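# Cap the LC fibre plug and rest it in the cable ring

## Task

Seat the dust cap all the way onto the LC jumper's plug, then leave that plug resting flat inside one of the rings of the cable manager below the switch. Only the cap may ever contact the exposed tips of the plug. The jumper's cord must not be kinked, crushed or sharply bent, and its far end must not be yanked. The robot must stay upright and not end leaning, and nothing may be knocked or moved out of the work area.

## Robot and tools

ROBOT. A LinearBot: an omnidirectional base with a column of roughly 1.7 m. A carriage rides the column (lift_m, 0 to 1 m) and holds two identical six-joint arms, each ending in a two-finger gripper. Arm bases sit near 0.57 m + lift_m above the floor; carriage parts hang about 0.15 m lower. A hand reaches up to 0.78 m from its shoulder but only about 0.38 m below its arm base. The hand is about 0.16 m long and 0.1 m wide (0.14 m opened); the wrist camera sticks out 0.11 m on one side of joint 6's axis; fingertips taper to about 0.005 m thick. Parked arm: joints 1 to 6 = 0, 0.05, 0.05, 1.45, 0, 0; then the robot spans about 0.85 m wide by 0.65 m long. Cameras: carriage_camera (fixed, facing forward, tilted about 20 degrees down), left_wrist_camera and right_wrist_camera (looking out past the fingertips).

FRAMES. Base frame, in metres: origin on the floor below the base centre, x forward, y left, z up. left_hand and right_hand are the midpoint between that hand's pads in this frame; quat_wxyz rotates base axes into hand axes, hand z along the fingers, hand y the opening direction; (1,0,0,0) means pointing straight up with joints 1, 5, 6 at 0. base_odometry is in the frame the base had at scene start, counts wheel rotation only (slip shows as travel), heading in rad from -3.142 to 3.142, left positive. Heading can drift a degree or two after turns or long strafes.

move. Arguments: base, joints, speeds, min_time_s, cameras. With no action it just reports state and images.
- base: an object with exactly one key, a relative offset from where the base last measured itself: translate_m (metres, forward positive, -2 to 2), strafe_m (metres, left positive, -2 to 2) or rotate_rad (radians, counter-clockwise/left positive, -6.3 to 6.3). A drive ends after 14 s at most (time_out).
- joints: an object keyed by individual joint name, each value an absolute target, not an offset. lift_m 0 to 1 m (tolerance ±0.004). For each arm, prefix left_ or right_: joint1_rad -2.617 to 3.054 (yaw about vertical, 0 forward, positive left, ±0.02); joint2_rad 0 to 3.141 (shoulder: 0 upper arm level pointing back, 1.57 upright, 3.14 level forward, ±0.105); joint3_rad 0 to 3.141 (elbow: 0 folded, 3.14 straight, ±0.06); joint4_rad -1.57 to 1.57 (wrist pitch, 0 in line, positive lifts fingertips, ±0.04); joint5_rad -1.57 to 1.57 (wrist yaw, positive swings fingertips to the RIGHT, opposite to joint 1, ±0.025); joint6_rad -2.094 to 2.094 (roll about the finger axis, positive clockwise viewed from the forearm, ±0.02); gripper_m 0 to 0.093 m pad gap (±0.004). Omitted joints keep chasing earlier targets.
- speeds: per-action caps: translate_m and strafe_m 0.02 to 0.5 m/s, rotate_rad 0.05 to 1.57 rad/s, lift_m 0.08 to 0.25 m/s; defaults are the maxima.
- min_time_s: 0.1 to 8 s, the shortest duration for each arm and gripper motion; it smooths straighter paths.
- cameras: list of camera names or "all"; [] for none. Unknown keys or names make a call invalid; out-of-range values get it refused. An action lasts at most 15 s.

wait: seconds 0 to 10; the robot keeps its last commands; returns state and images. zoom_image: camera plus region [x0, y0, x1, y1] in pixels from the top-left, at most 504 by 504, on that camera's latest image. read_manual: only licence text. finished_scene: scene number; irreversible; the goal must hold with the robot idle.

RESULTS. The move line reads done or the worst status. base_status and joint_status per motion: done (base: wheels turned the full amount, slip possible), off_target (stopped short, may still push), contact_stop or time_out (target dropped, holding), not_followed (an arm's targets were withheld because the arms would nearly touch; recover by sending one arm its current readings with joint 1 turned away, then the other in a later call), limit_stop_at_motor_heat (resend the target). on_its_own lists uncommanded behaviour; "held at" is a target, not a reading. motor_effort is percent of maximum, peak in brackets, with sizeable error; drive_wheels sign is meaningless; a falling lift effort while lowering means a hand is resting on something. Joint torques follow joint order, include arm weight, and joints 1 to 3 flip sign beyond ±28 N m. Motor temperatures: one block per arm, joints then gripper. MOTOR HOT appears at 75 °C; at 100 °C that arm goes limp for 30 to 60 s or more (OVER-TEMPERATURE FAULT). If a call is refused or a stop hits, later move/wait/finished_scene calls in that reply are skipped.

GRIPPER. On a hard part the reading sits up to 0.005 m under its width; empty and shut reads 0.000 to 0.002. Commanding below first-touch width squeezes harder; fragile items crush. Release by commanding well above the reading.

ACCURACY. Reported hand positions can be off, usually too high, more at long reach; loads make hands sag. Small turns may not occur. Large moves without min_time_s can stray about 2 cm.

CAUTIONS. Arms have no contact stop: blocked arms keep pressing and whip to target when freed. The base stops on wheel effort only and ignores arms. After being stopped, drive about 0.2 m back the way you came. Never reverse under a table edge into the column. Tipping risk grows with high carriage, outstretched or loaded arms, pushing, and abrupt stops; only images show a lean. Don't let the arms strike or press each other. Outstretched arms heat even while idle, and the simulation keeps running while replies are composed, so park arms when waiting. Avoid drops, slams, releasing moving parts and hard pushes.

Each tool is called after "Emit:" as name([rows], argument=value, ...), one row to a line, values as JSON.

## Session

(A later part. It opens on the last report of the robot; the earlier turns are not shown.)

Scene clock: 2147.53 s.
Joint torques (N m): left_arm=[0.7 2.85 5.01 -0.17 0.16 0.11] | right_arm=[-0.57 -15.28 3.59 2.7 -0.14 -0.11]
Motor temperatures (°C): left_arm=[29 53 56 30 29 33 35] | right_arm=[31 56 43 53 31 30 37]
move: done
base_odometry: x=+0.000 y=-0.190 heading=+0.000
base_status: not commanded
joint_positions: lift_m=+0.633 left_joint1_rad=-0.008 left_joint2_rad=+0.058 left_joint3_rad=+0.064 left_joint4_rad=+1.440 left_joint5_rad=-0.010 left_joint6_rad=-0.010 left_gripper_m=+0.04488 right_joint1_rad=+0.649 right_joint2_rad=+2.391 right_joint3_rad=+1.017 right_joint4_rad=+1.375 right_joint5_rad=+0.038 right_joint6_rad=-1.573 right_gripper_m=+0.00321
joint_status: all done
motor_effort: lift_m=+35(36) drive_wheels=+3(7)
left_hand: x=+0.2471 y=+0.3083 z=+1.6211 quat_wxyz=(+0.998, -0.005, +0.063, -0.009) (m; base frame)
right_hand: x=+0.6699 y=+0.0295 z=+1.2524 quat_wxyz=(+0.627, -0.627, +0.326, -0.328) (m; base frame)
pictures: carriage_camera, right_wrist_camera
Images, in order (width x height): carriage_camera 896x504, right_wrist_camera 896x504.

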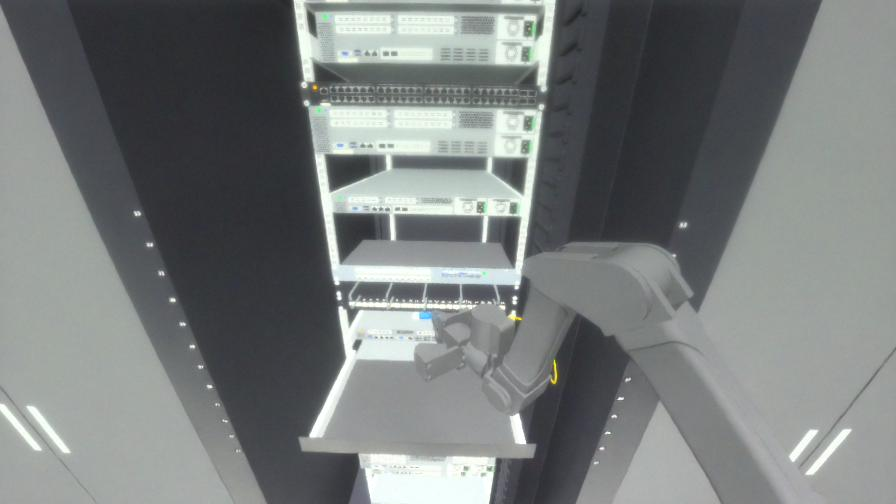

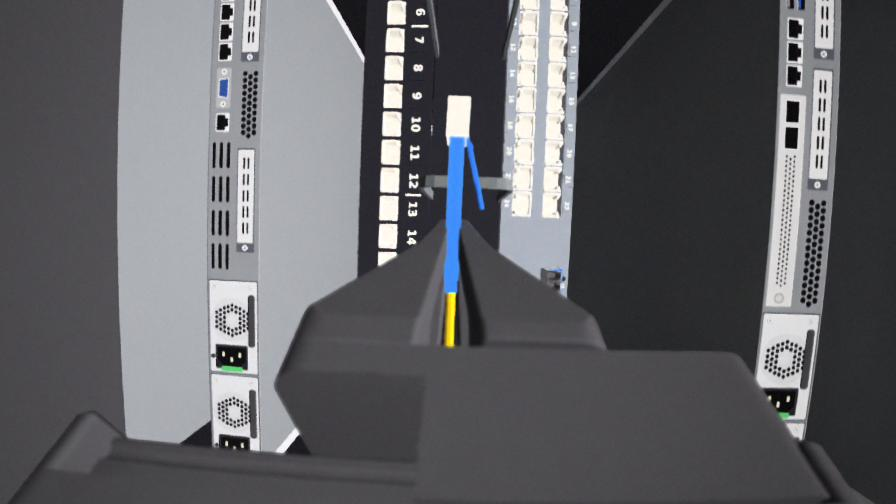

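Emit:
move(joints={"right_joint1_rad": 0.5218, "right_joint5_rad": -0.1464}, min_time_s=2.0, cameras=["carriage_camera", "right_wrist_camera"])

Emit:
move(joints={"right_joint1_rad": 0.532, "right_joint2_rad": 2.4085, "right_joint3_rad": 1.0335, "right_joint4_rad": 1.3625, "right_joint5_rad": -0.129}, min_time_s=0.8, cameras=[])

Scene clock: 2156.40 s.
Joint torques (N m): left_arm=[0.72 2.82 5.05 -0.17 0.16 0.11] | right_arm=[-0.55 -15.25 3.62 2.66 -0.12 -0.11]
Motor temperatures (°C): left_arm=[29 52 56 30 29 33 35] | right_arm=[31 57 43 55 31 30 37]
move: done
base_odometry: x=+0.000 y=-0.190 heading=+0.000
base_status: not commanded
joint_positions: lift_m=+0.633 left_joint1_rad=-0.008 left_joint2_rad=+0.058 left_joint3_rad=+0.064 left_joint4_rad=+1.440 left_joint5_rad=-0.010 left_joint6_rad=-0.010 left_gripper_m=+0.04488 right_joint1_rad=+0.527 right_joint2_rad=+2.390 right_joint3_rad=+1.016 right_joint4_rad=+1.376 right_joint5_rad=-0.135 right_joint6_rad=-1.573 right_gripper_m=+0.00321
joint_status: all done
motor_effort: lift_m=+35(36) drive_wheels=+2(7)
left_hand: x=+0.2471 y=+0.3083 z=+1.6211 quat_wxyz=(+0.998, -0.005, +0.063, -0.009) (m; base frame)
right_hand: x=+0.6910 y=-0.0032 z=+1.2527 quat_wxyz=(+0.636, -0.635, +0.309, -0.311) (m; base frame)
pictures: carriage_camera, right_wrist_camera
Images, in order (width x height): carriage_camera 896x504, right_wrist_camera 896x504.

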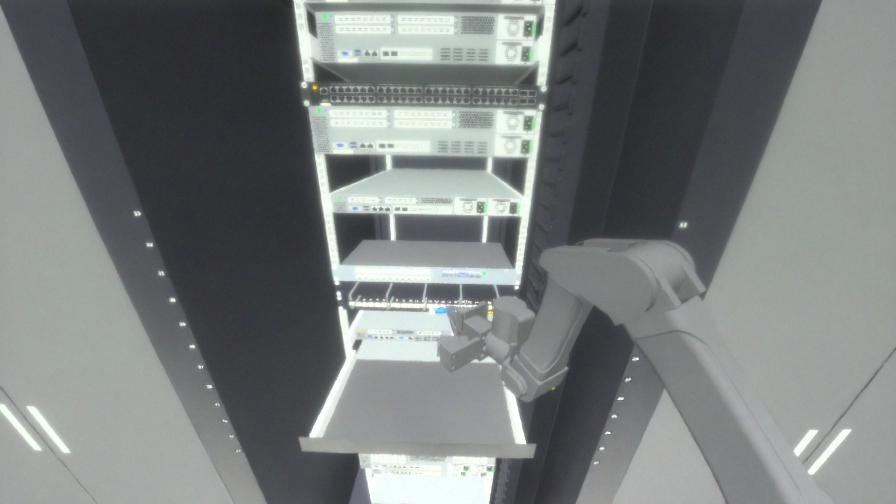

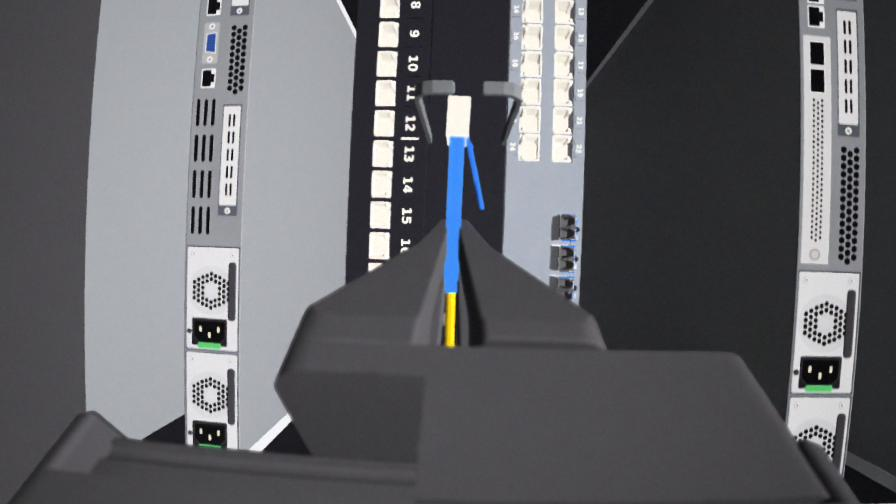

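Scene clock: 2157.50 s.
Joint torques (N m): left_arm=[0.72 2.89 5 -0.17 0.15 0.11] | right_arm=[0.44 -10.67 6 2.48 0.06 -0.11]
Motor temperatures (°C): left_arm=[29 52 56 30 29 33 35] | right_arm=[31 57 43 55 31 30 37]
move: done
base_odometry: x=+0.000 y=-0.190 heading=+0.000
base_status: not commanded
joint_positions: lift_m=+0.633 left_joint1_rad=-0.008 left_joint2_rad=+0.058 left_joint3_rad=+0.064 left_joint4_rad=+1.440 left_joint5_rad=-0.010 left_joint6_rad=-0.010 left_gripper_m=+0.04488 right_joint1_rad=+0.527 right_joint2_rad=+2.390 right_joint3_rad=+1.016 right_joint4_rad=+1.376 right_joint5_rad=-0.135 right_joint6_rad=-1.573 right_gripper_m=+0.00321
joint_status: all done
motor_effort: lift_m=+36(36) drive_wheels=+7(8)
left_hand: x=+0.2471 y=+0.3083 z=+1.6211 quat_wxyz=(+0.998, -0.005, +0.063, -0.009) (m; base frame)
right_hand: x=+0.6910 y=-0.0032 z=+1.2527 quat_wxyz=(+0.636, -0.635, +0.309, -0.311) (m; base frame)
pictures: none
No camera images: "cameras" was empty.

Emit:
move(joints={"right_joint1_rad": 0.6163, "right_joint2_rad": 2.4306, "right_joint3_rad": 1.0890, "right_joint4_rad": 1.3266, "right_joint5_rad": 0.1840}, min_time_s=2.5, cameras=["right_wrist_camera"])

Emit:
zoom_image(camera="right_wrist_camera", region=[388, 40, 548, 240])

Scene clock: 2173.07 s.
Joint torques (N m): left_arm=[0.69 2.86 5.04 -0.17 0.16 0.11] | right_arm=[0.57 -10.99 6.35 2.48 0.11 -0.11]
Motor temperatures (°C): left_arm=[29 50 55 30 29 33 35] | right_arm=[31 56 44 56 31 30 37]
move: done
base_odometry: x=+0.000 y=-0.190 heading=+0.000
base_status: not commanded
joint_positions: lift_m=+0.633 left_joint1_rad=-0.008 left_joint2_rad=+0.058 left_joint3_rad=+0.064 left_joint4_rad=+1.440 left_joint5_rad=-0.010 left_joint6_rad=-0.010 left_gripper_m=+0.04488 right_joint1_rad=+0.610 right_joint2_rad=+2.412 right_joint3_rad=+1.070 right_joint4_rad=+1.341 right_joint5_rad=+0.173 right_joint6_rad=-1.573 right_gripper_m=+0.00321
joint_status: all done
motor_effort: lift_m=+35(36) drive_wheels=+5(7)
left_hand: x=+0.2470 y=+0.3083 z=+1.6211 quat_wxyz=(+0.998, -0.005, +0.062, -0.009) (m; base frame)
right_hand: x=+0.7027 y=-0.0021 z=+1.2514 quat_wxyz=(+0.596, -0.597, +0.379, -0.380) (m; base frame)
pictures: right_wrist_camera
Images, in order (width x height): right_wrist_camera 896x504.

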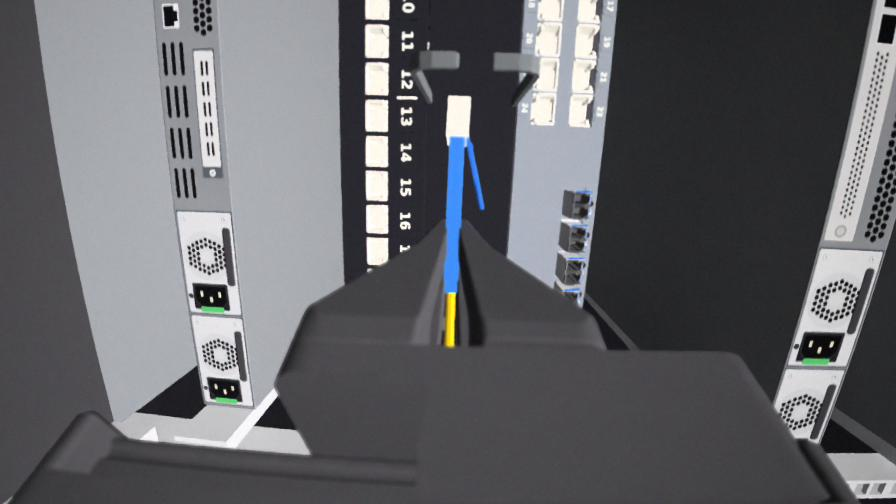

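Scaled by 2.520 from the camera's 896x504 image, which has a finer 1280x720 frame.

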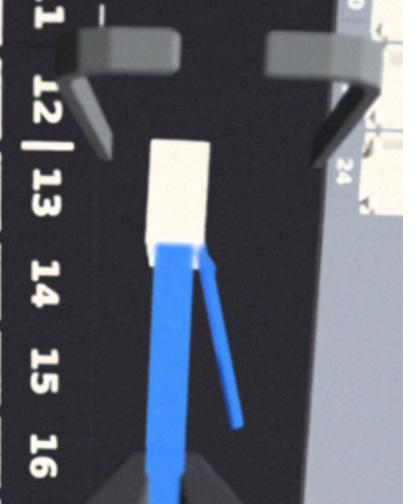

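Emit:
move(joints={"right_joint1_rad": 0.6449, "right_joint2_rad": 2.4490, "right_joint3_rad": 1.1382, "right_joint4_rad": 1.2958, "right_joint5_rad": 0.2998}, min_time_s=1.5, cameras=[])

Emit:
move(joints={"right_joint1_rad": 0.6698, "right_joint2_rad": 2.4745, "right_joint3_rad": 1.2049, "right_joint4_rad": 1.2546, "right_joint5_rad": 0.3945}, min_time_s=1.8, cameras=["right_wrist_camera"])

Emit:
zoom_image(camera="right_wrist_camera", region=[388, 40, 548, 240])

Scene clock: 2180.07 s.
Joint torques (N m): left_arm=[0.72 2.85 5.03 -0.17 0.15 0.11] | right_arm=[0.57 -11.22 6.5 2.5 0.11 -0.11]
Motor temperatures (°C): left_arm=[29 50 55 30 29 33 34] | right_arm=[31 56 44 55 31 30 37]
move: done
base_odometry: x=+0.000 y=-0.190 heading=+0.000
base_status: not commanded
joint_positions: lift_m=+0.633 left_joint1_rad=-0.008 left_joint2_rad=+0.058 left_joint3_rad=+0.064 left_joint4_rad=+1.440 left_joint5_rad=-0.010 left_joint6_rad=-0.010 left_gripper_m=+0.04488 right_joint1_rad=+0.639 right_joint2_rad=+2.430 right_joint3_rad=+1.119 right_joint4_rad=+1.310 right_joint5_rad=+0.289 right_joint6_rad=-1.573 right_gripper_m=+0.00321
joint_status: all done
motor_effort: lift_m=+35(36) drive_wheels=+4(7)
left_hand: x=+0.2470 y=+0.3083 z=+1.6211 quat_wxyz=(+0.998, -0.005, +0.062, -0.009) (m; base frame)
right_hand: x=+0.7098 y=-0.0006 z=+1.2515 quat_wxyz=(+0.579, -0.580, +0.405, -0.406) (m; base frame)
pictures: none
No camera images: "cameras" was empty.

Scene clock: 2182.17 s.
Joint torques (N m): left_arm=[0.75 2.86 5.03 -0.17 0.16 0.11] | right_arm=[0.58 -11.59 6.78 2.45 0.13 -0.11]
Motor temperatures (°C): left_arm=[29 50 55 30 29 33 34] | right_arm=[31 56 44 55 31 30 37]
move: done
base_odometry: x=+0.000 y=-0.190 heading=+0.000
base_status: not commanded
joint_positions: lift_m=+0.633 left_joint1_rad=-0.008 left_joint2_rad=+0.058 left_joint3_rad=+0.064 left_joint4_rad=+1.440 left_joint5_rad=-0.010 left_joint6_rad=-0.010 left_gripper_m=+0.04488 right_joint1_rad=+0.663 right_joint2_rad=+2.455 right_joint3_rad=+1.185 right_joint4_rad=+1.270 right_joint5_rad=+0.384 right_joint6_rad=-1.573 right_gripper_m=+0.00321
joint_status: all done
motor_effort: lift_m=+35(36) drive_wheels=+0(6)
left_hand: x=+0.2470 y=+0.3083 z=+1.6211 quat_wxyz=(+0.998, -0.005, +0.062, -0.009) (m; base frame)
right_hand: x=+0.7178 y=+0.0040 z=+1.2515 quat_wxyz=(+0.564, -0.565, +0.425, -0.426) (m; base frame)
pictures: right_wrist_camera
Images, in order (width x height): right_wrist_camera 896x504.

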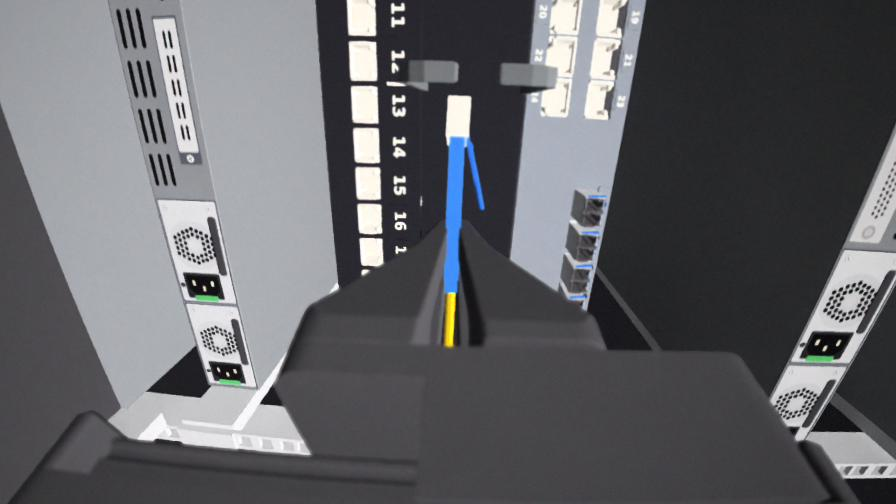

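Scaled by 2.520 from the camera's 896x504 image, which has a finer 1280x720 frame.

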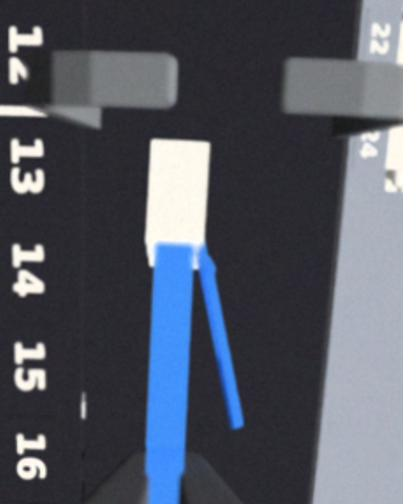

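Emit:
move(joints={"right_joint1_rad": 0.6532, "right_joint2_rad": 2.4862, "right_joint3_rad": 1.2349, "right_joint4_rad": 1.2363, "right_joint5_rad": 0.3515}, min_time_s=1.5, cameras=["right_wrist_camera"])

Emit:
move(joints={"right_joint1_rad": 0.6382, "right_joint2_rad": 2.4936, "right_joint3_rad": 1.2537, "right_joint4_rad": 1.2249, "right_joint5_rad": 0.2841}, min_time_s=1.5, cameras=["right_wrist_camera"])

Emit:
zoom_image(camera="right_wrist_camera", region=[388, 40, 548, 240])

Scene clock: 2195.97 s.
Joint torques (N m): left_arm=[0.72 2.84 5 -0.18 0.16 0.11] | right_arm=[-0.58 -11.73 6.93 2.48 -0.11 -0.11]
Motor temperatures (°C): left_arm=[29 49 54 30 29 33 34] | right_arm=[31 58 44 55 31 30 37]
move: done
base_odometry: x=+0.000 y=-0.190 heading=+0.000
base_status: not commanded
joint_positions: lift_m=+0.633 left_joint1_rad=-0.008 left_joint2_rad=+0.058 left_joint3_rad=+0.064 left_joint4_rad=+1.440 left_joint5_rad=-0.010 left_joint6_rad=-0.010 left_gripper_m=+0.04488 right_joint1_rad=+0.659 right_joint2_rad=+2.467 right_joint3_rad=+1.214 right_joint4_rad=+1.250 right_joint5_rad=+0.363 right_joint6_rad=-1.573 right_gripper_m=+0.00321
joint_status: all done
motor_effort: lift_m=+35(36) drive_wheels=+3(6)
left_hand: x=+0.2470 y=+0.3083 z=+1.6211 quat_wxyz=(+0.998, -0.005, +0.062, -0.009) (m; base frame)
right_hand: x=+0.7227 y=+0.0088 z=+1.2513 quat_wxyz=(+0.567, -0.569, +0.420, -0.421) (m; base frame)
pictures: right_wrist_camera
Images, in order (width x height): right_wrist_camera 896x504.

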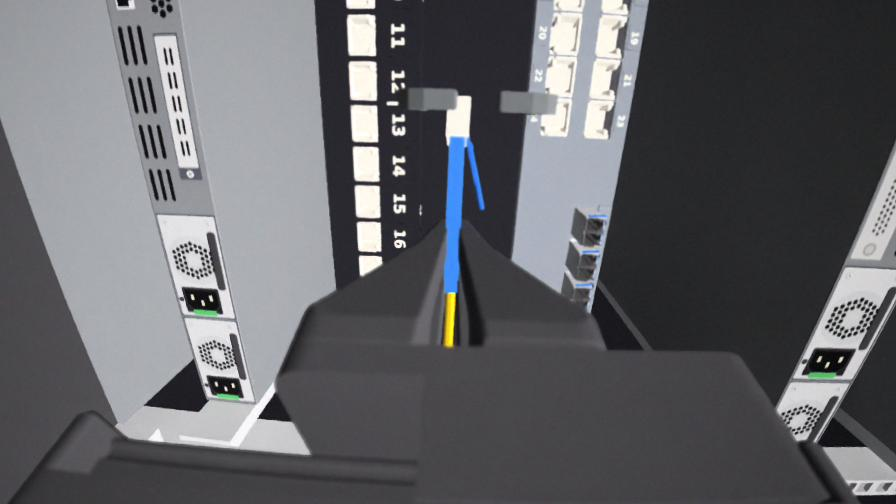

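Scene clock: 2197.77 s.
Joint torques (N m): left_arm=[0.69 2.86 5.03 -0.17 0.15 0.11] | right_arm=[-0.59 -11.84 7.01 2.49 -0.11 -0.11]
Motor temperatures (°C): left_arm=[29 49 54 30 29 33 34] | right_arm=[31 58 44 55 31 30 37]
move: done
base_odometry: x=+0.000 y=-0.190 heading=+0.000
base_status: not commanded
joint_positions: lift_m=+0.633 left_joint1_rad=-0.008 left_joint2_rad=+0.058 left_joint3_rad=+0.064 left_joint4_rad=+1.440 left_joint5_rad=-0.010 left_joint6_rad=-0.010 left_gripper_m=+0.04488 right_joint1_rad=+0.644 right_joint2_rad=+2.474 right_joint3_rad=+1.234 right_joint4_rad=+1.240 right_joint5_rad=+0.296 right_joint6_rad=-1.573 right_gripper_m=+0.00321
joint_status: all done
motor_effort: lift_m=+35(36) drive_wheels=+4(7)
left_hand: x=+0.2470 y=+0.3083 z=+1.6211 quat_wxyz=(+0.998, -0.005, +0.062, -0.009) (m; base frame)
right_hand: x=+0.7269 y=+0.0142 z=+1.2516 quat_wxyz=(+0.578, -0.580, +0.405, -0.407) (m; base frame)
pictures: right_wrist_camera
Images, in order (width x height): right_wrist_camera 896x504.

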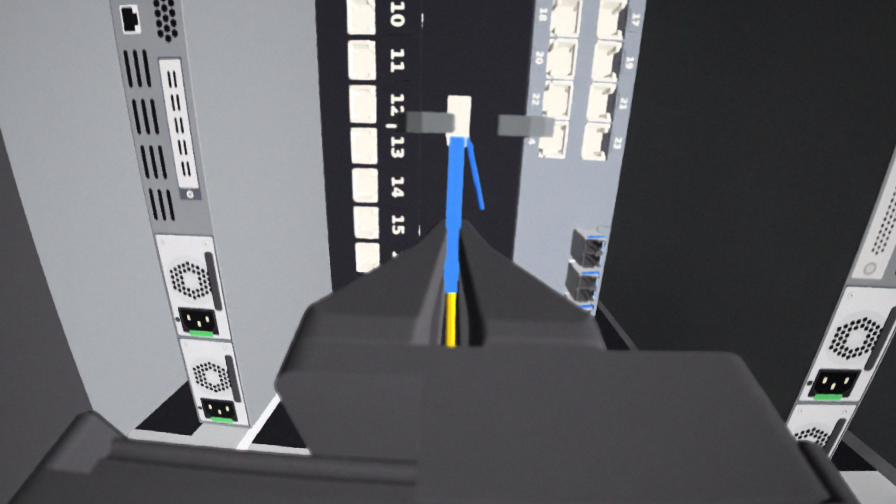

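Scaled by 2.520 from the camera's 896x504 image, which has a finer 1280x720 frame.

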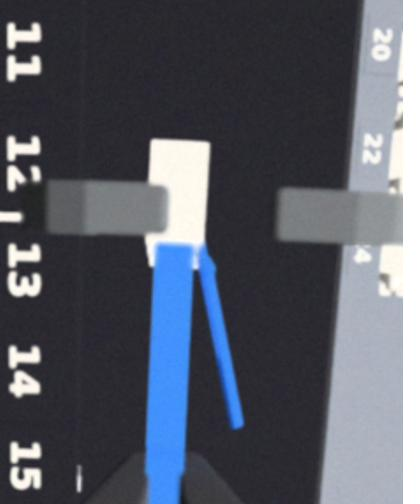

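Emit:
move(joints={"right_joint1_rad": 0.6220, "right_joint2_rad": 2.4949, "right_joint3_rad": 1.2568, "right_joint4_rad": 1.2231, "right_joint5_rad": 0.1807}, min_time_s=1.5, cameras=["right_wrist_camera"])

Emit:
move(joints={"right_joint1_rad": 0.6260, "right_joint2_rad": 2.5012, "right_joint3_rad": 1.2726, "right_joint4_rad": 1.2136, "right_joint5_rad": 0.1256}, min_time_s=1.5, cameras=["right_wrist_camera", "carriage_camera"])

Emit:
zoom_image(camera="right_wrist_camera", region=[388, 40, 548, 240])

Scene clock: 2205.50 s.
Joint torques (N m): left_arm=[0.69 2.84 5.03 -0.17 0.15 0.11] | right_arm=[-0.58 -11.75 7.05 2.5 -0.12 -0.11]
Motor temperatures (°C): left_arm=[29 49 54 30 29 33 34] | right_arm=[31 57 45 55 31 30 37]
move: done
base_odometry: x=+0.000 y=-0.190 heading=+0.000
base_status: not commanded
joint_positions: lift_m=+0.633 left_joint1_rad=-0.008 left_joint2_rad=+0.058 left_joint3_rad=+0.064 left_joint4_rad=+1.440 left_joint5_rad=-0.010 left_joint6_rad=-0.010 left_gripper_m=+0.04488 right_joint1_rad=+0.628 right_joint2_rad=+2.474 right_joint3_rad=+1.237 right_joint4_rad=+1.237 right_joint5_rad=+0.193 right_joint6_rad=-1.573 right_gripper_m=+0.00321
joint_status: all done
motor_effort: lift_m=+35(36) drive_wheels=+5(8)
left_hand: x=+0.2470 y=+0.3083 z=+1.6211 quat_wxyz=(+0.998, -0.005, +0.062, -0.009) (m; base frame)
right_hand: x=+0.7259 y=+0.0228 z=+1.2522 quat_wxyz=(+0.596, -0.596, +0.380, -0.381) (m; base frame)
pictures: right_wrist_camera
Images, in order (width x height): right_wrist_camera 896x504.

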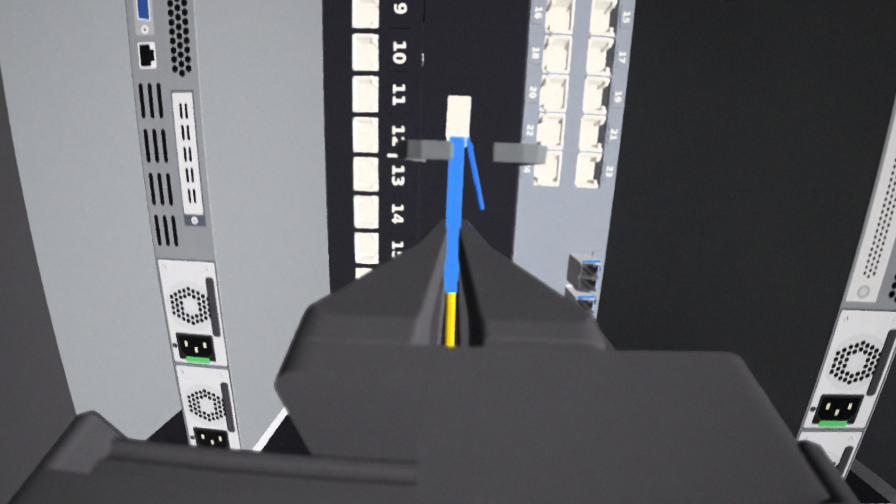

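Scene clock: 2207.30 s.
Joint torques (N m): left_arm=[0.73 2.84 5.03 -0.17 0.15 0.11] | right_arm=[-0.2 -11.96 7.12 2.52 -0.11 -0.11]
Motor temperatures (°C): left_arm=[29 49 54 30 29 33 34] | right_arm=[31 57 45 55 31 30 37]
move: done
base_odometry: x=+0.000 y=-0.190 heading=+0.000
base_status: not commanded
joint_positions: lift_m=+0.633 left_joint1_rad=-0.008 left_joint2_rad=+0.058 left_joint3_rad=+0.064 left_joint4_rad=+1.440 left_joint5_rad=-0.010 left_joint6_rad=-0.010 left_gripper_m=+0.04488 right_joint1_rad=+0.628 right_joint2_rad=+2.481 right_joint3_rad=+1.252 right_joint4_rad=+1.228 right_joint5_rad=+0.137 right_joint6_rad=-1.573 right_gripper_m=+0.00321
joint_status: all done
motor_effort: lift_m=+35(36) drive_wheels=+2(7)
left_hand: x=+0.2470 y=+0.3083 z=+1.6211 quat_wxyz=(+0.998, -0.005, +0.062, -0.009) (m; base frame)
right_hand: x=+0.7240 y=+0.0331 z=+1.2515 quat_wxyz=(+0.606, -0.607, +0.363, -0.364) (m; base frame)
pictures: carriage_camera, right_wrist_camera
Images, in order (width x height): carriage_camera 896x504, right_wrist_camera 896x504.

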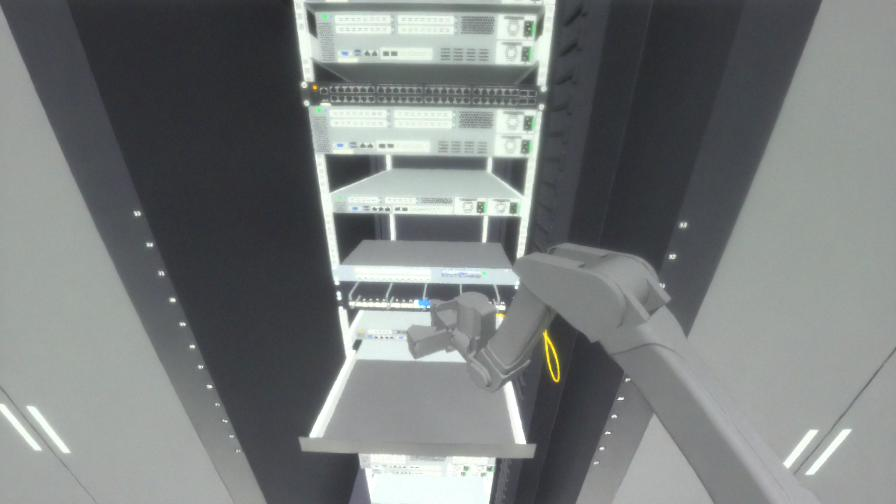

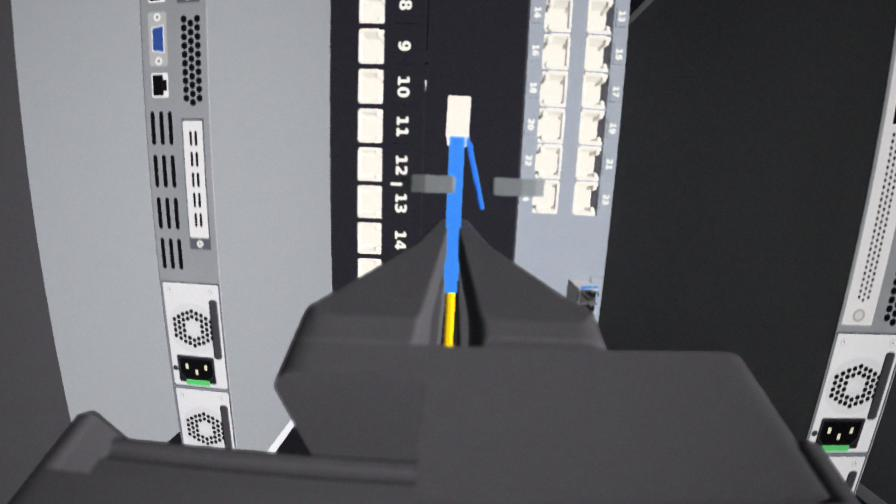

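Scaled by 2.520 from the camera's 896x504 image, which has a finer 1280x720 frame.

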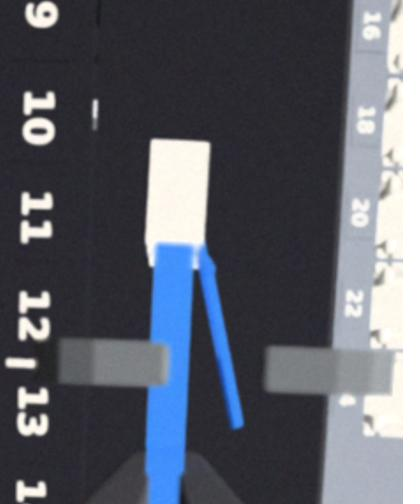

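Emit:
move(joints={"lift_m": 0.624}, speeds={"lift_m": 0.08}, cameras=["right_wrist_camera"])

Scene clock: 2227.30 s.
Joint torques (N m): left_arm=[0.7 3.08 5.35 -0.17 0.15 0.11] | right_arm=[-0.21 -12.66 6.56 2.53 -0.1 -0.11]
Motor temperatures (°C): left_arm=[29 48 53 30 29 33 34] | right_arm=[31 59 46 54 31 30 37]
move: done
base_odometry: x=+0.000 y=-0.190 heading=+0.000
base_status: not commanded
joint_positions: lift_m=+0.624 left_joint1_rad=-0.008 left_joint2_rad=+0.055 left_joint3_rad=+0.060 left_joint4_rad=+1.441 left_joint5_rad=-0.010 left_joint6_rad=-0.010 left_gripper_m=+0.04488 right_joint1_rad=+0.628 right_joint2_rad=+2.489 right_joint3_rad=+1.258 right_joint4_rad=+1.226 right_joint5_rad=+0.135 right_joint6_rad=-1.573 right_gripper_m=+0.00321
joint_status: all done
motor_effort: lift_m=+35(35) drive_wheels=+4(8)
left_hand: x=+0.2470 y=+0.3083 z=+1.6112 quat_wxyz=(+0.998, -0.005, +0.062, -0.009) (m; base frame)
right_hand: x=+0.7245 y=+0.0339 z=+1.2398 quat_wxyz=(+0.605, -0.609, +0.363, -0.363) (m; base frame)
pictures: right_wrist_camera
Images, in order (width x height): right_wrist_camera 896x504.

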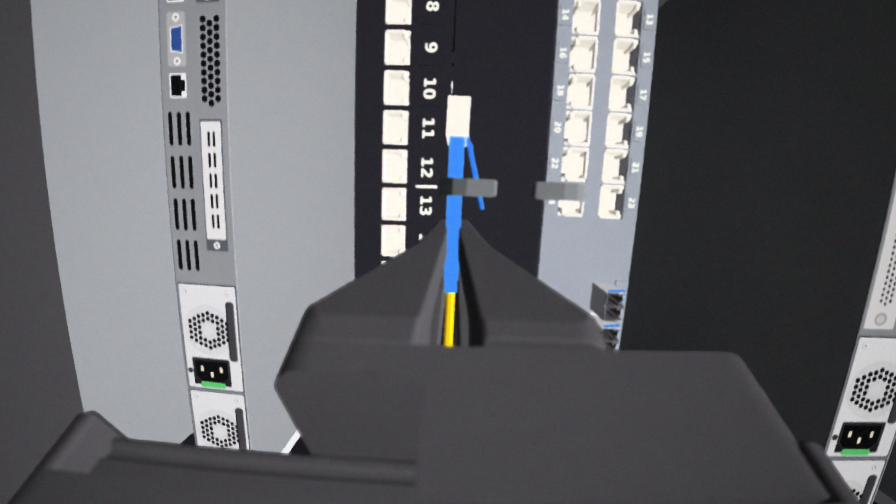

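Emit:
zoom_image(camera="right_wrist_camera", region=[370, 80, 620, 300])

Emit:
move(joints={"lift_m": 0.62}, speeds={"lift_m": 0.08}, cameras=["right_wrist_camera"])

Scaled by 2.016 from the camera's 896x504 image, which has a finer 1280x720 frame.

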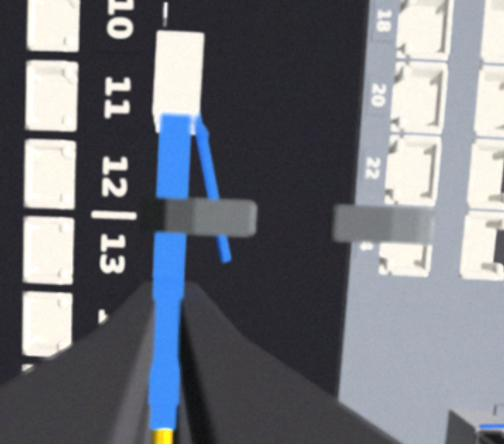

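Scene clock: 2232.17 s.
Joint torques (N m): left_arm=[0.73 3.15 5.53 -0.18 0.15 0.11] | right_arm=[-0.18 -12.71 6.39 2.42 -0.1 -0.11]
Motor temperatures (°C): left_arm=[29 48 53 30 29 33 34] | right_arm=[31 60 46 54 31 30 37]
move: done
base_odometry: x=+0.000 y=-0.190 heading=+0.000
base_status: not commanded
joint_positions: lift_m=+0.620 left_joint1_rad=-0.008 left_joint2_rad=+0.054 left_joint3_rad=+0.058 left_joint4_rad=+1.441 left_joint5_rad=-0.010 left_joint6_rad=-0.010 left_gripper_m=+0.04488 right_joint1_rad=+0.628 right_joint2_rad=+2.489 right_joint3_rad=+1.260 right_joint4_rad=+1.237 right_joint5_rad=+0.135 right_joint6_rad=-1.574 right_gripper_m=+0.00321
joint_status: all done
motor_effort: lift_m=+34(35) drive_wheels=+4(7)
left_hand: x=+0.2470 y=+0.3083 z=+1.6069 quat_wxyz=(+0.998, -0.005, +0.062, -0.009) (m; base frame)
right_hand: x=+0.7248 y=+0.0342 z=+1.2393 quat_wxyz=(+0.609, -0.605, +0.361, -0.365) (m; base frame)
pictures: right_wrist_camera
Images, in order (width x height): right_wrist_camera 896x504.

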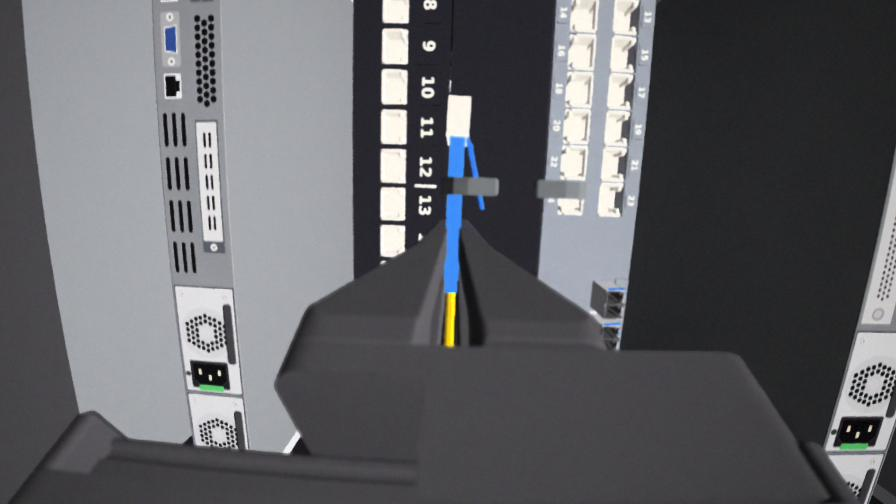

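Emit:
move(joints={"lift_m": 0.622, "right_gripper_m": 0.008}, speeds={"lift_m": 0.08}, min_time_s=2, cameras=["right_wrist_camera"])

Emit:
zoom_image(camera="right_wrist_camera", region=[370, 80, 620, 300])

Scene clock: 2244.07 s.
Joint torques (N m): left_arm=[0.75 3.15 5.5 -0.2 0.16 0.11] | right_arm=[-0.2 -12.68 6.35 2.49 -0.1 -0.11]
Motor temperatures (°C): left_arm=[29 48 53 30 29 33 34] | right_arm=[31 61 45 54 31 30 36]
move: done
base_odometry: x=+0.000 y=-0.190 heading=+0.000
base_status: not commanded
joint_positions: lift_m=+0.622 left_joint1_rad=-0.008 left_joint2_rad=+0.054 left_joint3_rad=+0.058 left_joint4_rad=+1.442 left_joint5_rad=-0.010 left_joint6_rad=-0.010 left_gripper_m=+0.04488 right_joint1_rad=+0.628 right_joint2_rad=+2.489 right_joint3_rad=+1.261 right_joint4_rad=+1.229 right_joint5_rad=+0.135 right_joint6_rad=-1.574 right_gripper_m=+0.00789
joint_status: all done
motor_effort: lift_m=+36(42) drive_wheels=+2(7)
left_hand: x=+0.2470 y=+0.3083 z=+1.6087 quat_wxyz=(+0.998, -0.005, +0.062, -0.009) (m; base frame)
right_hand: x=+0.7249 y=+0.0343 z=+1.2395 quat_wxyz=(+0.607, -0.607, +0.362, -0.364) (m; base frame)
pictures: right_wrist_camera
Images, in order (width x height): right_wrist_camera 896x504.

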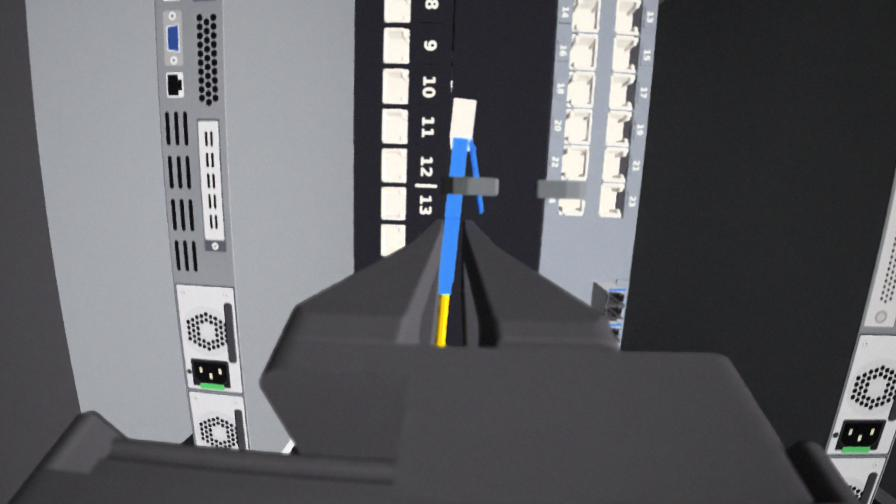

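Scaled by 2.016 from the camera's 896x504 image, which has a finer 1280x720 frame.

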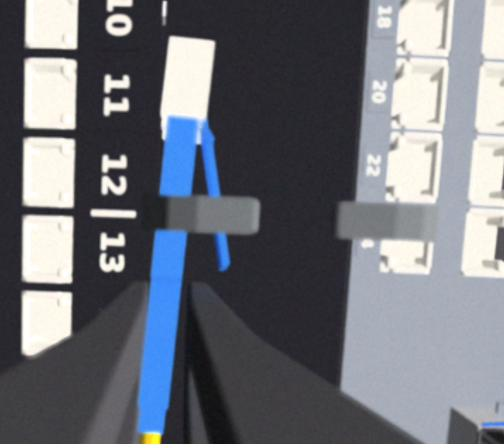

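Emit:
wait(seconds=0.1, cameras=["carriage_camera"])

Emit:
zoom_image(camera="carriage_camera", region=[360, 230, 560, 400])

Scene clock: 2261.77 s.
Joint torques (N m): left_arm=[0.69 3.15 5.5 -0.19 0.15 0.11] | right_arm=[-0.18 -12.67 6.37 2.5 -0.1 -0.11]
Motor temperatures (°C): left_arm=[29 47 53 30 29 33 34] | right_arm=[31 62 44 53 31 30 35]
base_odometry: x=+0.000 y=-0.190 heading=+0.000
base_status: not commanded
joint_positions: lift_m=+0.622 left_joint1_rad=-0.008 left_joint2_rad=+0.054 left_joint3_rad=+0.058 left_joint4_rad=+1.442 left_joint5_rad=-0.010 left_joint6_rad=-0.010 left_gripper_m=+0.04488 right_joint1_rad=+0.628 right_joint2_rad=+2.489 right_joint3_rad=+1.261 right_joint4_rad=+1.229 right_joint5_rad=+0.135 right_joint6_rad=-1.574 right_gripper_m=+0.00789
joint_status: all done
motor_effort: lift_m=+36(42) drive_wheels=+1(7)
left_hand: x=+0.2470 y=+0.3083 z=+1.6087 quat_wxyz=(+0.998, -0.005, +0.062, -0.009) (m; base frame)
right_hand: x=+0.7249 y=+0.0343 z=+1.2394 quat_wxyz=(+0.607, -0.607, +0.362, -0.364) (m; base frame)
wait: 0.10 s; at rest from the start
pictures: carriage_camera
Images, in order (width x height): carriage_camera 896x504.

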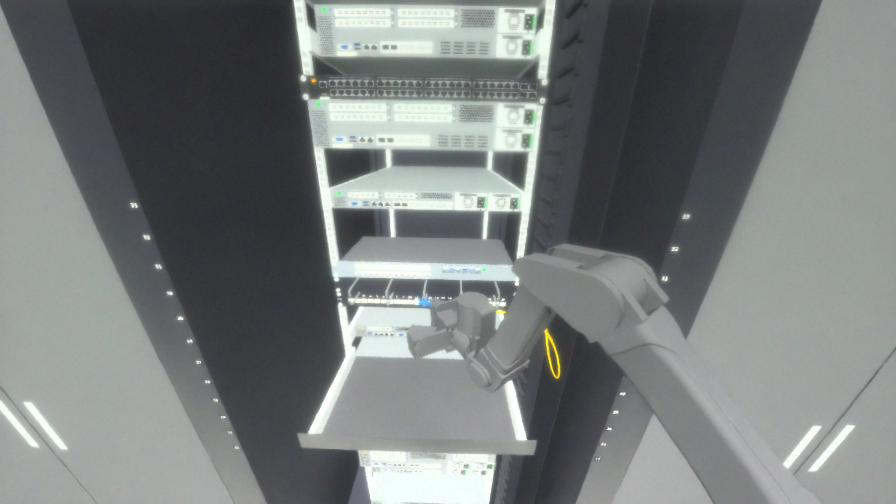

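Scaled by 2.520 from the camera's 896x504 image, which has a finer 1280x720 frame.

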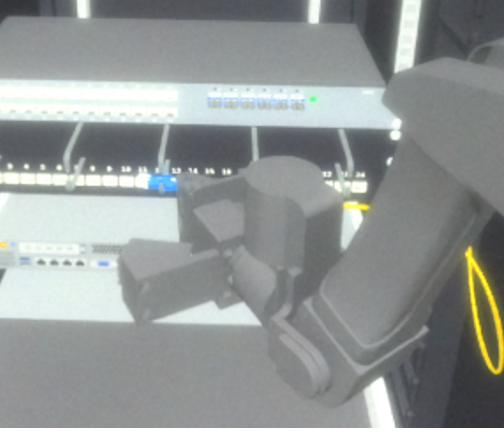

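Emit:
move(joints={"right_gripper_m": 0.014}, min_time_s=2, cameras=["right_wrist_camera"])

Emit:
zoom_image(camera="right_wrist_camera", region=[370, 80, 620, 300])

Scene clock: 2271.97 s.
Joint torques (N m): left_arm=[0.72 3.15 5.52 -0.19 0.16 0.12] | right_arm=[-0.18 -12.68 6.38 2.5 -0.1 -0.11]
Motor temperatures (°C): left_arm=[29 47 53 30 29 33 34] | right_arm=[31 62 44 53 31 30 35]
move: done
base_odometry: x=+0.000 y=-0.190 heading=+0.000
base_status: not commanded
joint_positions: lift_m=+0.622 left_joint1_rad=-0.008 left_joint2_rad=+0.054 left_joint3_rad=+0.058 left_joint4_rad=+1.442 left_joint5_rad=-0.010 left_joint6_rad=-0.010 left_gripper_m=+0.04488 right_joint1_rad=+0.628 right_joint2_rad=+2.489 right_joint3_rad=+1.261 right_joint4_rad=+1.228 right_joint5_rad=+0.135 right_joint6_rad=-1.574 right_gripper_m=+0.01387
joint_status: all done
motor_effort: lift_m=+36(37) drive_wheels=+1(7)
left_hand: x=+0.2470 y=+0.3083 z=+1.6087 quat_wxyz=(+0.998, -0.005, +0.062, -0.009) (m; base frame)
right_hand: x=+0.7249 y=+0.0343 z=+1.2393 quat_wxyz=(+0.606, -0.607, +0.362, -0.364) (m; base frame)
pictures: right_wrist_camera
Images, in order (width x height): right_wrist_camera 896x504.

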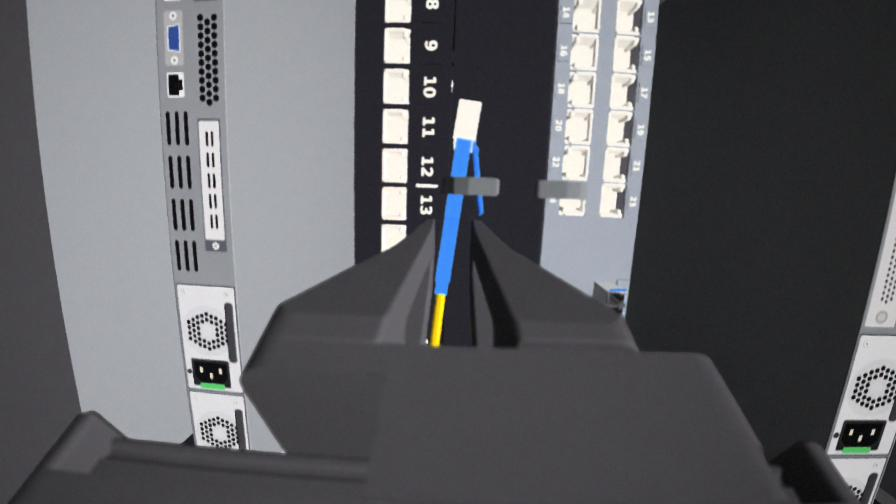

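Scaled by 2.016 from the camera's 896x504 image, which has a finer 1280x720 frame.

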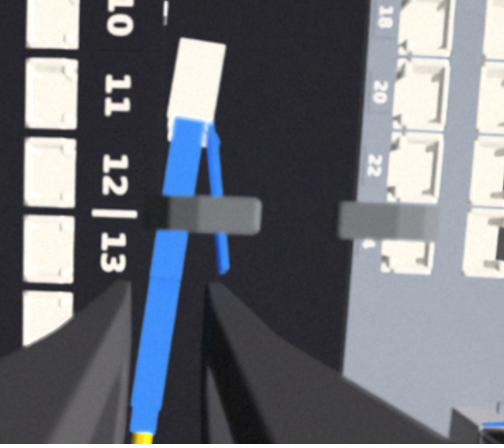

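Emit:
move(joints={"right_gripper_m": 0.02}, min_time_s=2, cameras=["right_wrist_camera"])

Emit:
zoom_image(camera="right_wrist_camera", region=[370, 80, 620, 300])

Scene clock: 2287.90 s.
Joint torques (N m): left_arm=[0.73 3.19 5.49 -0.19 0.16 0.11] | right_arm=[-0.18 -12.67 6.39 2.51 -0.11 -0.11]
Motor temperatures (°C): left_arm=[29 47 53 30 29 33 34] | right_arm=[31 63 44 52 31 30 35]
move: done
base_odometry: x=+0.000 y=-0.190 heading=+0.000
base_status: not commanded
joint_positions: lift_m=+0.622 left_joint1_rad=-0.008 left_joint2_rad=+0.054 left_joint3_rad=+0.058 left_joint4_rad=+1.442 left_joint5_rad=-0.010 left_joint6_rad=-0.010 left_gripper_m=+0.04488 right_joint1_rad=+0.628 right_joint2_rad=+2.489 right_joint3_rad=+1.261 right_joint4_rad=+1.228 right_joint5_rad=+0.135 right_joint6_rad=-1.574 right_gripper_m=+0.01986
joint_status: all done
motor_effort: lift_m=+36(37) drive_wheels=+4(7)
left_hand: x=+0.2470 y=+0.3083 z=+1.6087 quat_wxyz=(+0.998, -0.005, +0.062, -0.009) (m; base frame)
right_hand: x=+0.7249 y=+0.0343 z=+1.2393 quat_wxyz=(+0.606, -0.607, +0.362, -0.364) (m; base frame)
pictures: right_wrist_camera
Images, in order (width x height): right_wrist_camera 896x504.

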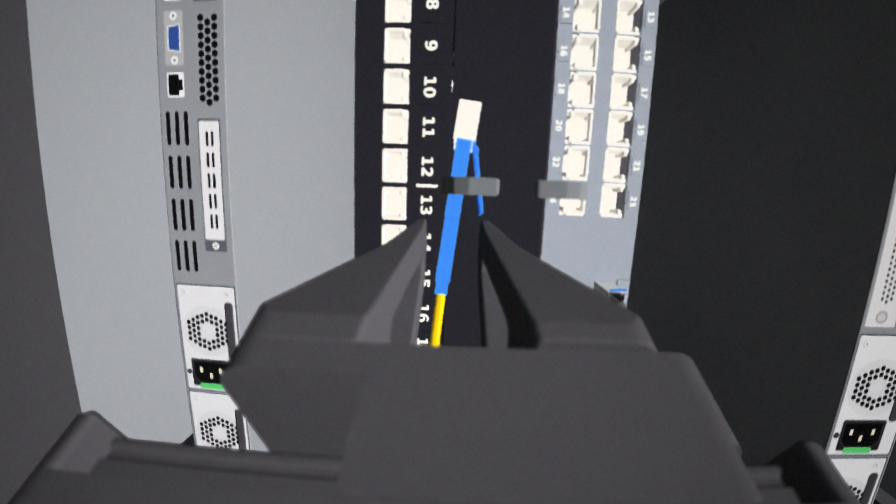

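Scaled by 2.016 from the camera's 896x504 image, which has a finer 1280x720 frame.

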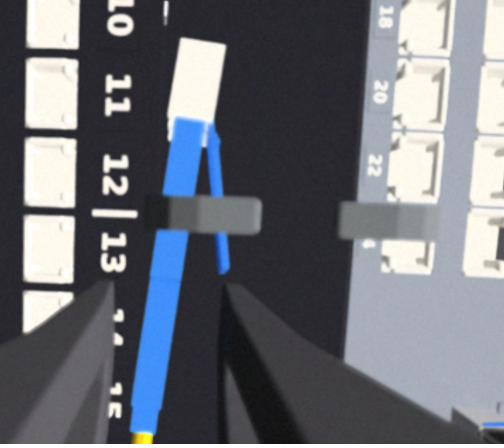

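Emit:
move(joints={"right_gripper_m": 0.04, "right_joint1_rad": 0.633, "right_joint2_rad": 2.46, "right_joint3_rad": 1.251, "right_joint4_rad": 1.23, "right_joint5_rad": 0.142, "right_joint6_rad": -1.582}, min_time_s=2.5, cameras=["right_wrist_camera"])

Scene clock: 2324.47 s.
Joint torques (N m): left_arm=[0.72 3.18 5.48 -0.19 0.15 0.11] | right_arm=[0.53 -16.54 4.46 2.69 0.08 -0.11]
Motor temperatures (°C): left_arm=[29 46 52 30 29 33 33] | right_arm=[31 64 43 52 31 30 34]
move: done
base_odometry: x=+0.000 y=-0.190 heading=+0.000
base_status: not commanded
joint_positions: lift_m=+0.622 left_joint1_rad=-0.008 left_joint2_rad=+0.054 left_joint3_rad=+0.058 left_joint4_rad=+1.442 left_joint5_rad=-0.010 left_joint6_rad=-0.010 left_gripper_m=+0.04488 right_joint1_rad=+0.628 right_joint2_rad=+2.489 right_joint3_rad=+1.261 right_joint4_rad=+1.229 right_joint5_rad=+0.135 right_joint6_rad=-1.574 right_gripper_m=+0.03986
joint_status: all done
motor_effort: lift_m=+37(37) drive_wheels=+1(7)
left_hand: x=+0.2470 y=+0.3083 z=+1.6087 quat_wxyz=(+0.998, -0.005, +0.062, -0.009) (m; base frame)
right_hand: x=+0.7249 y=+0.0343 z=+1.2395 quat_wxyz=(+0.607, -0.607, +0.362, -0.364) (m; base frame)
pictures: right_wrist_camera
Images, in order (width x height): right_wrist_camera 896x504.

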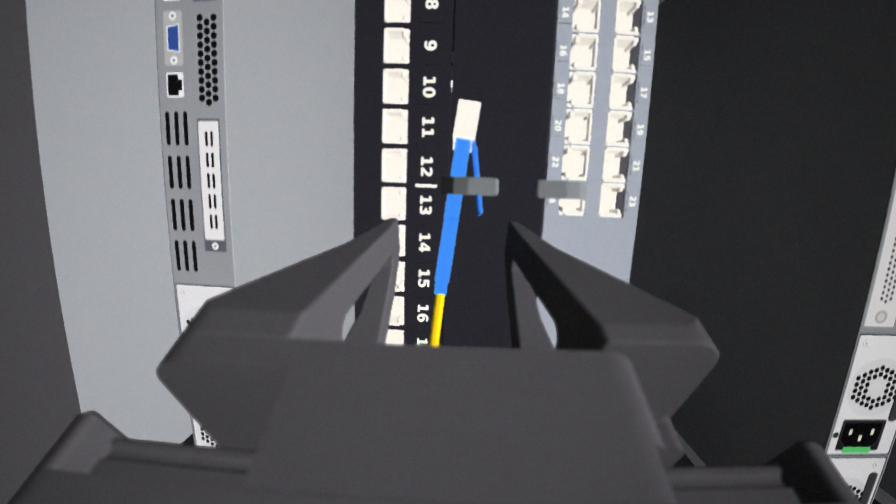

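Emit:
move(joints={"right_joint1_rad": 0.6571, "right_joint2_rad": 2.3465, "right_joint3_rad": 0.9562, "right_joint4_rad": 1.4148, "right_joint5_rad": 0.1724, "right_joint6_rad": -1.582}, min_time_s=4, cameras=["right_wrist_camera"])

Scene clock: 2333.37 s.
Joint torques (N m): left_arm=[0.7 3.17 5.52 -0.2 0.15 0.11] | right_arm=[0.55 -14.86 3.38 2.69 0.11 -0.11]
Motor temperatures (°C): left_arm=[29 46 52 30 29 33 33] | right_arm=[31 66 43 53 31 30 34]
move: done
base_odometry: x=+0.000 y=-0.190 heading=+0.000
base_status: not commanded
joint_positions: lift_m=+0.622 left_joint1_rad=-0.008 left_joint2_rad=+0.054 left_joint3_rad=+0.058 left_joint4_rad=+1.442 left_joint5_rad=-0.010 left_joint6_rad=-0.010 left_gripper_m=+0.04488 right_joint1_rad=+0.651 right_joint2_rad=+2.376 right_joint3_rad=+0.967 right_joint4_rad=+1.414 right_joint5_rad=+0.162 right_joint6_rad=-1.574 right_gripper_m=+0.03986
joint_status: all done
motor_effort: lift_m=+36(37) drive_wheels=+2(8)
left_hand: x=+0.2470 y=+0.3083 z=+1.6087 quat_wxyz=(+0.998, -0.005, +0.062, -0.009) (m; base frame)
right_hand: x=+0.6715 y=+0.0059 z=+1.2412 quat_wxyz=(+0.607, -0.605, +0.363, -0.365) (m; base frame)
pictures: right_wrist_camera
Images, in order (width x height): right_wrist_camera 896x504.

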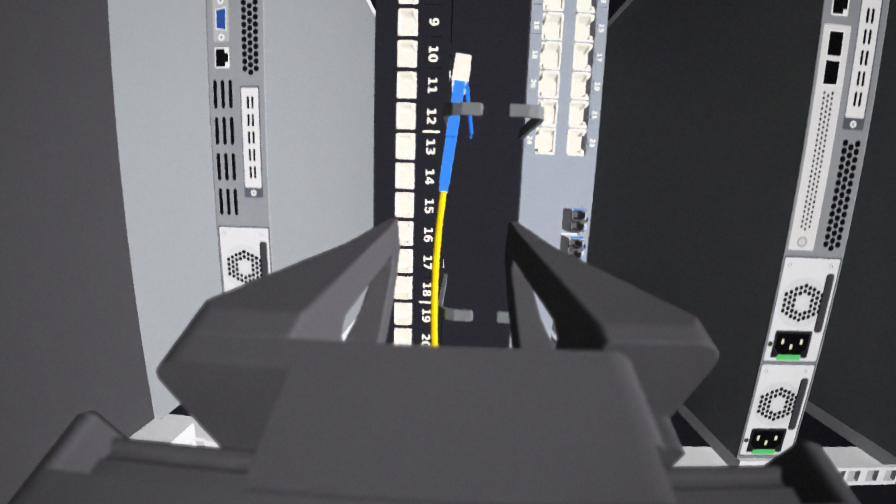

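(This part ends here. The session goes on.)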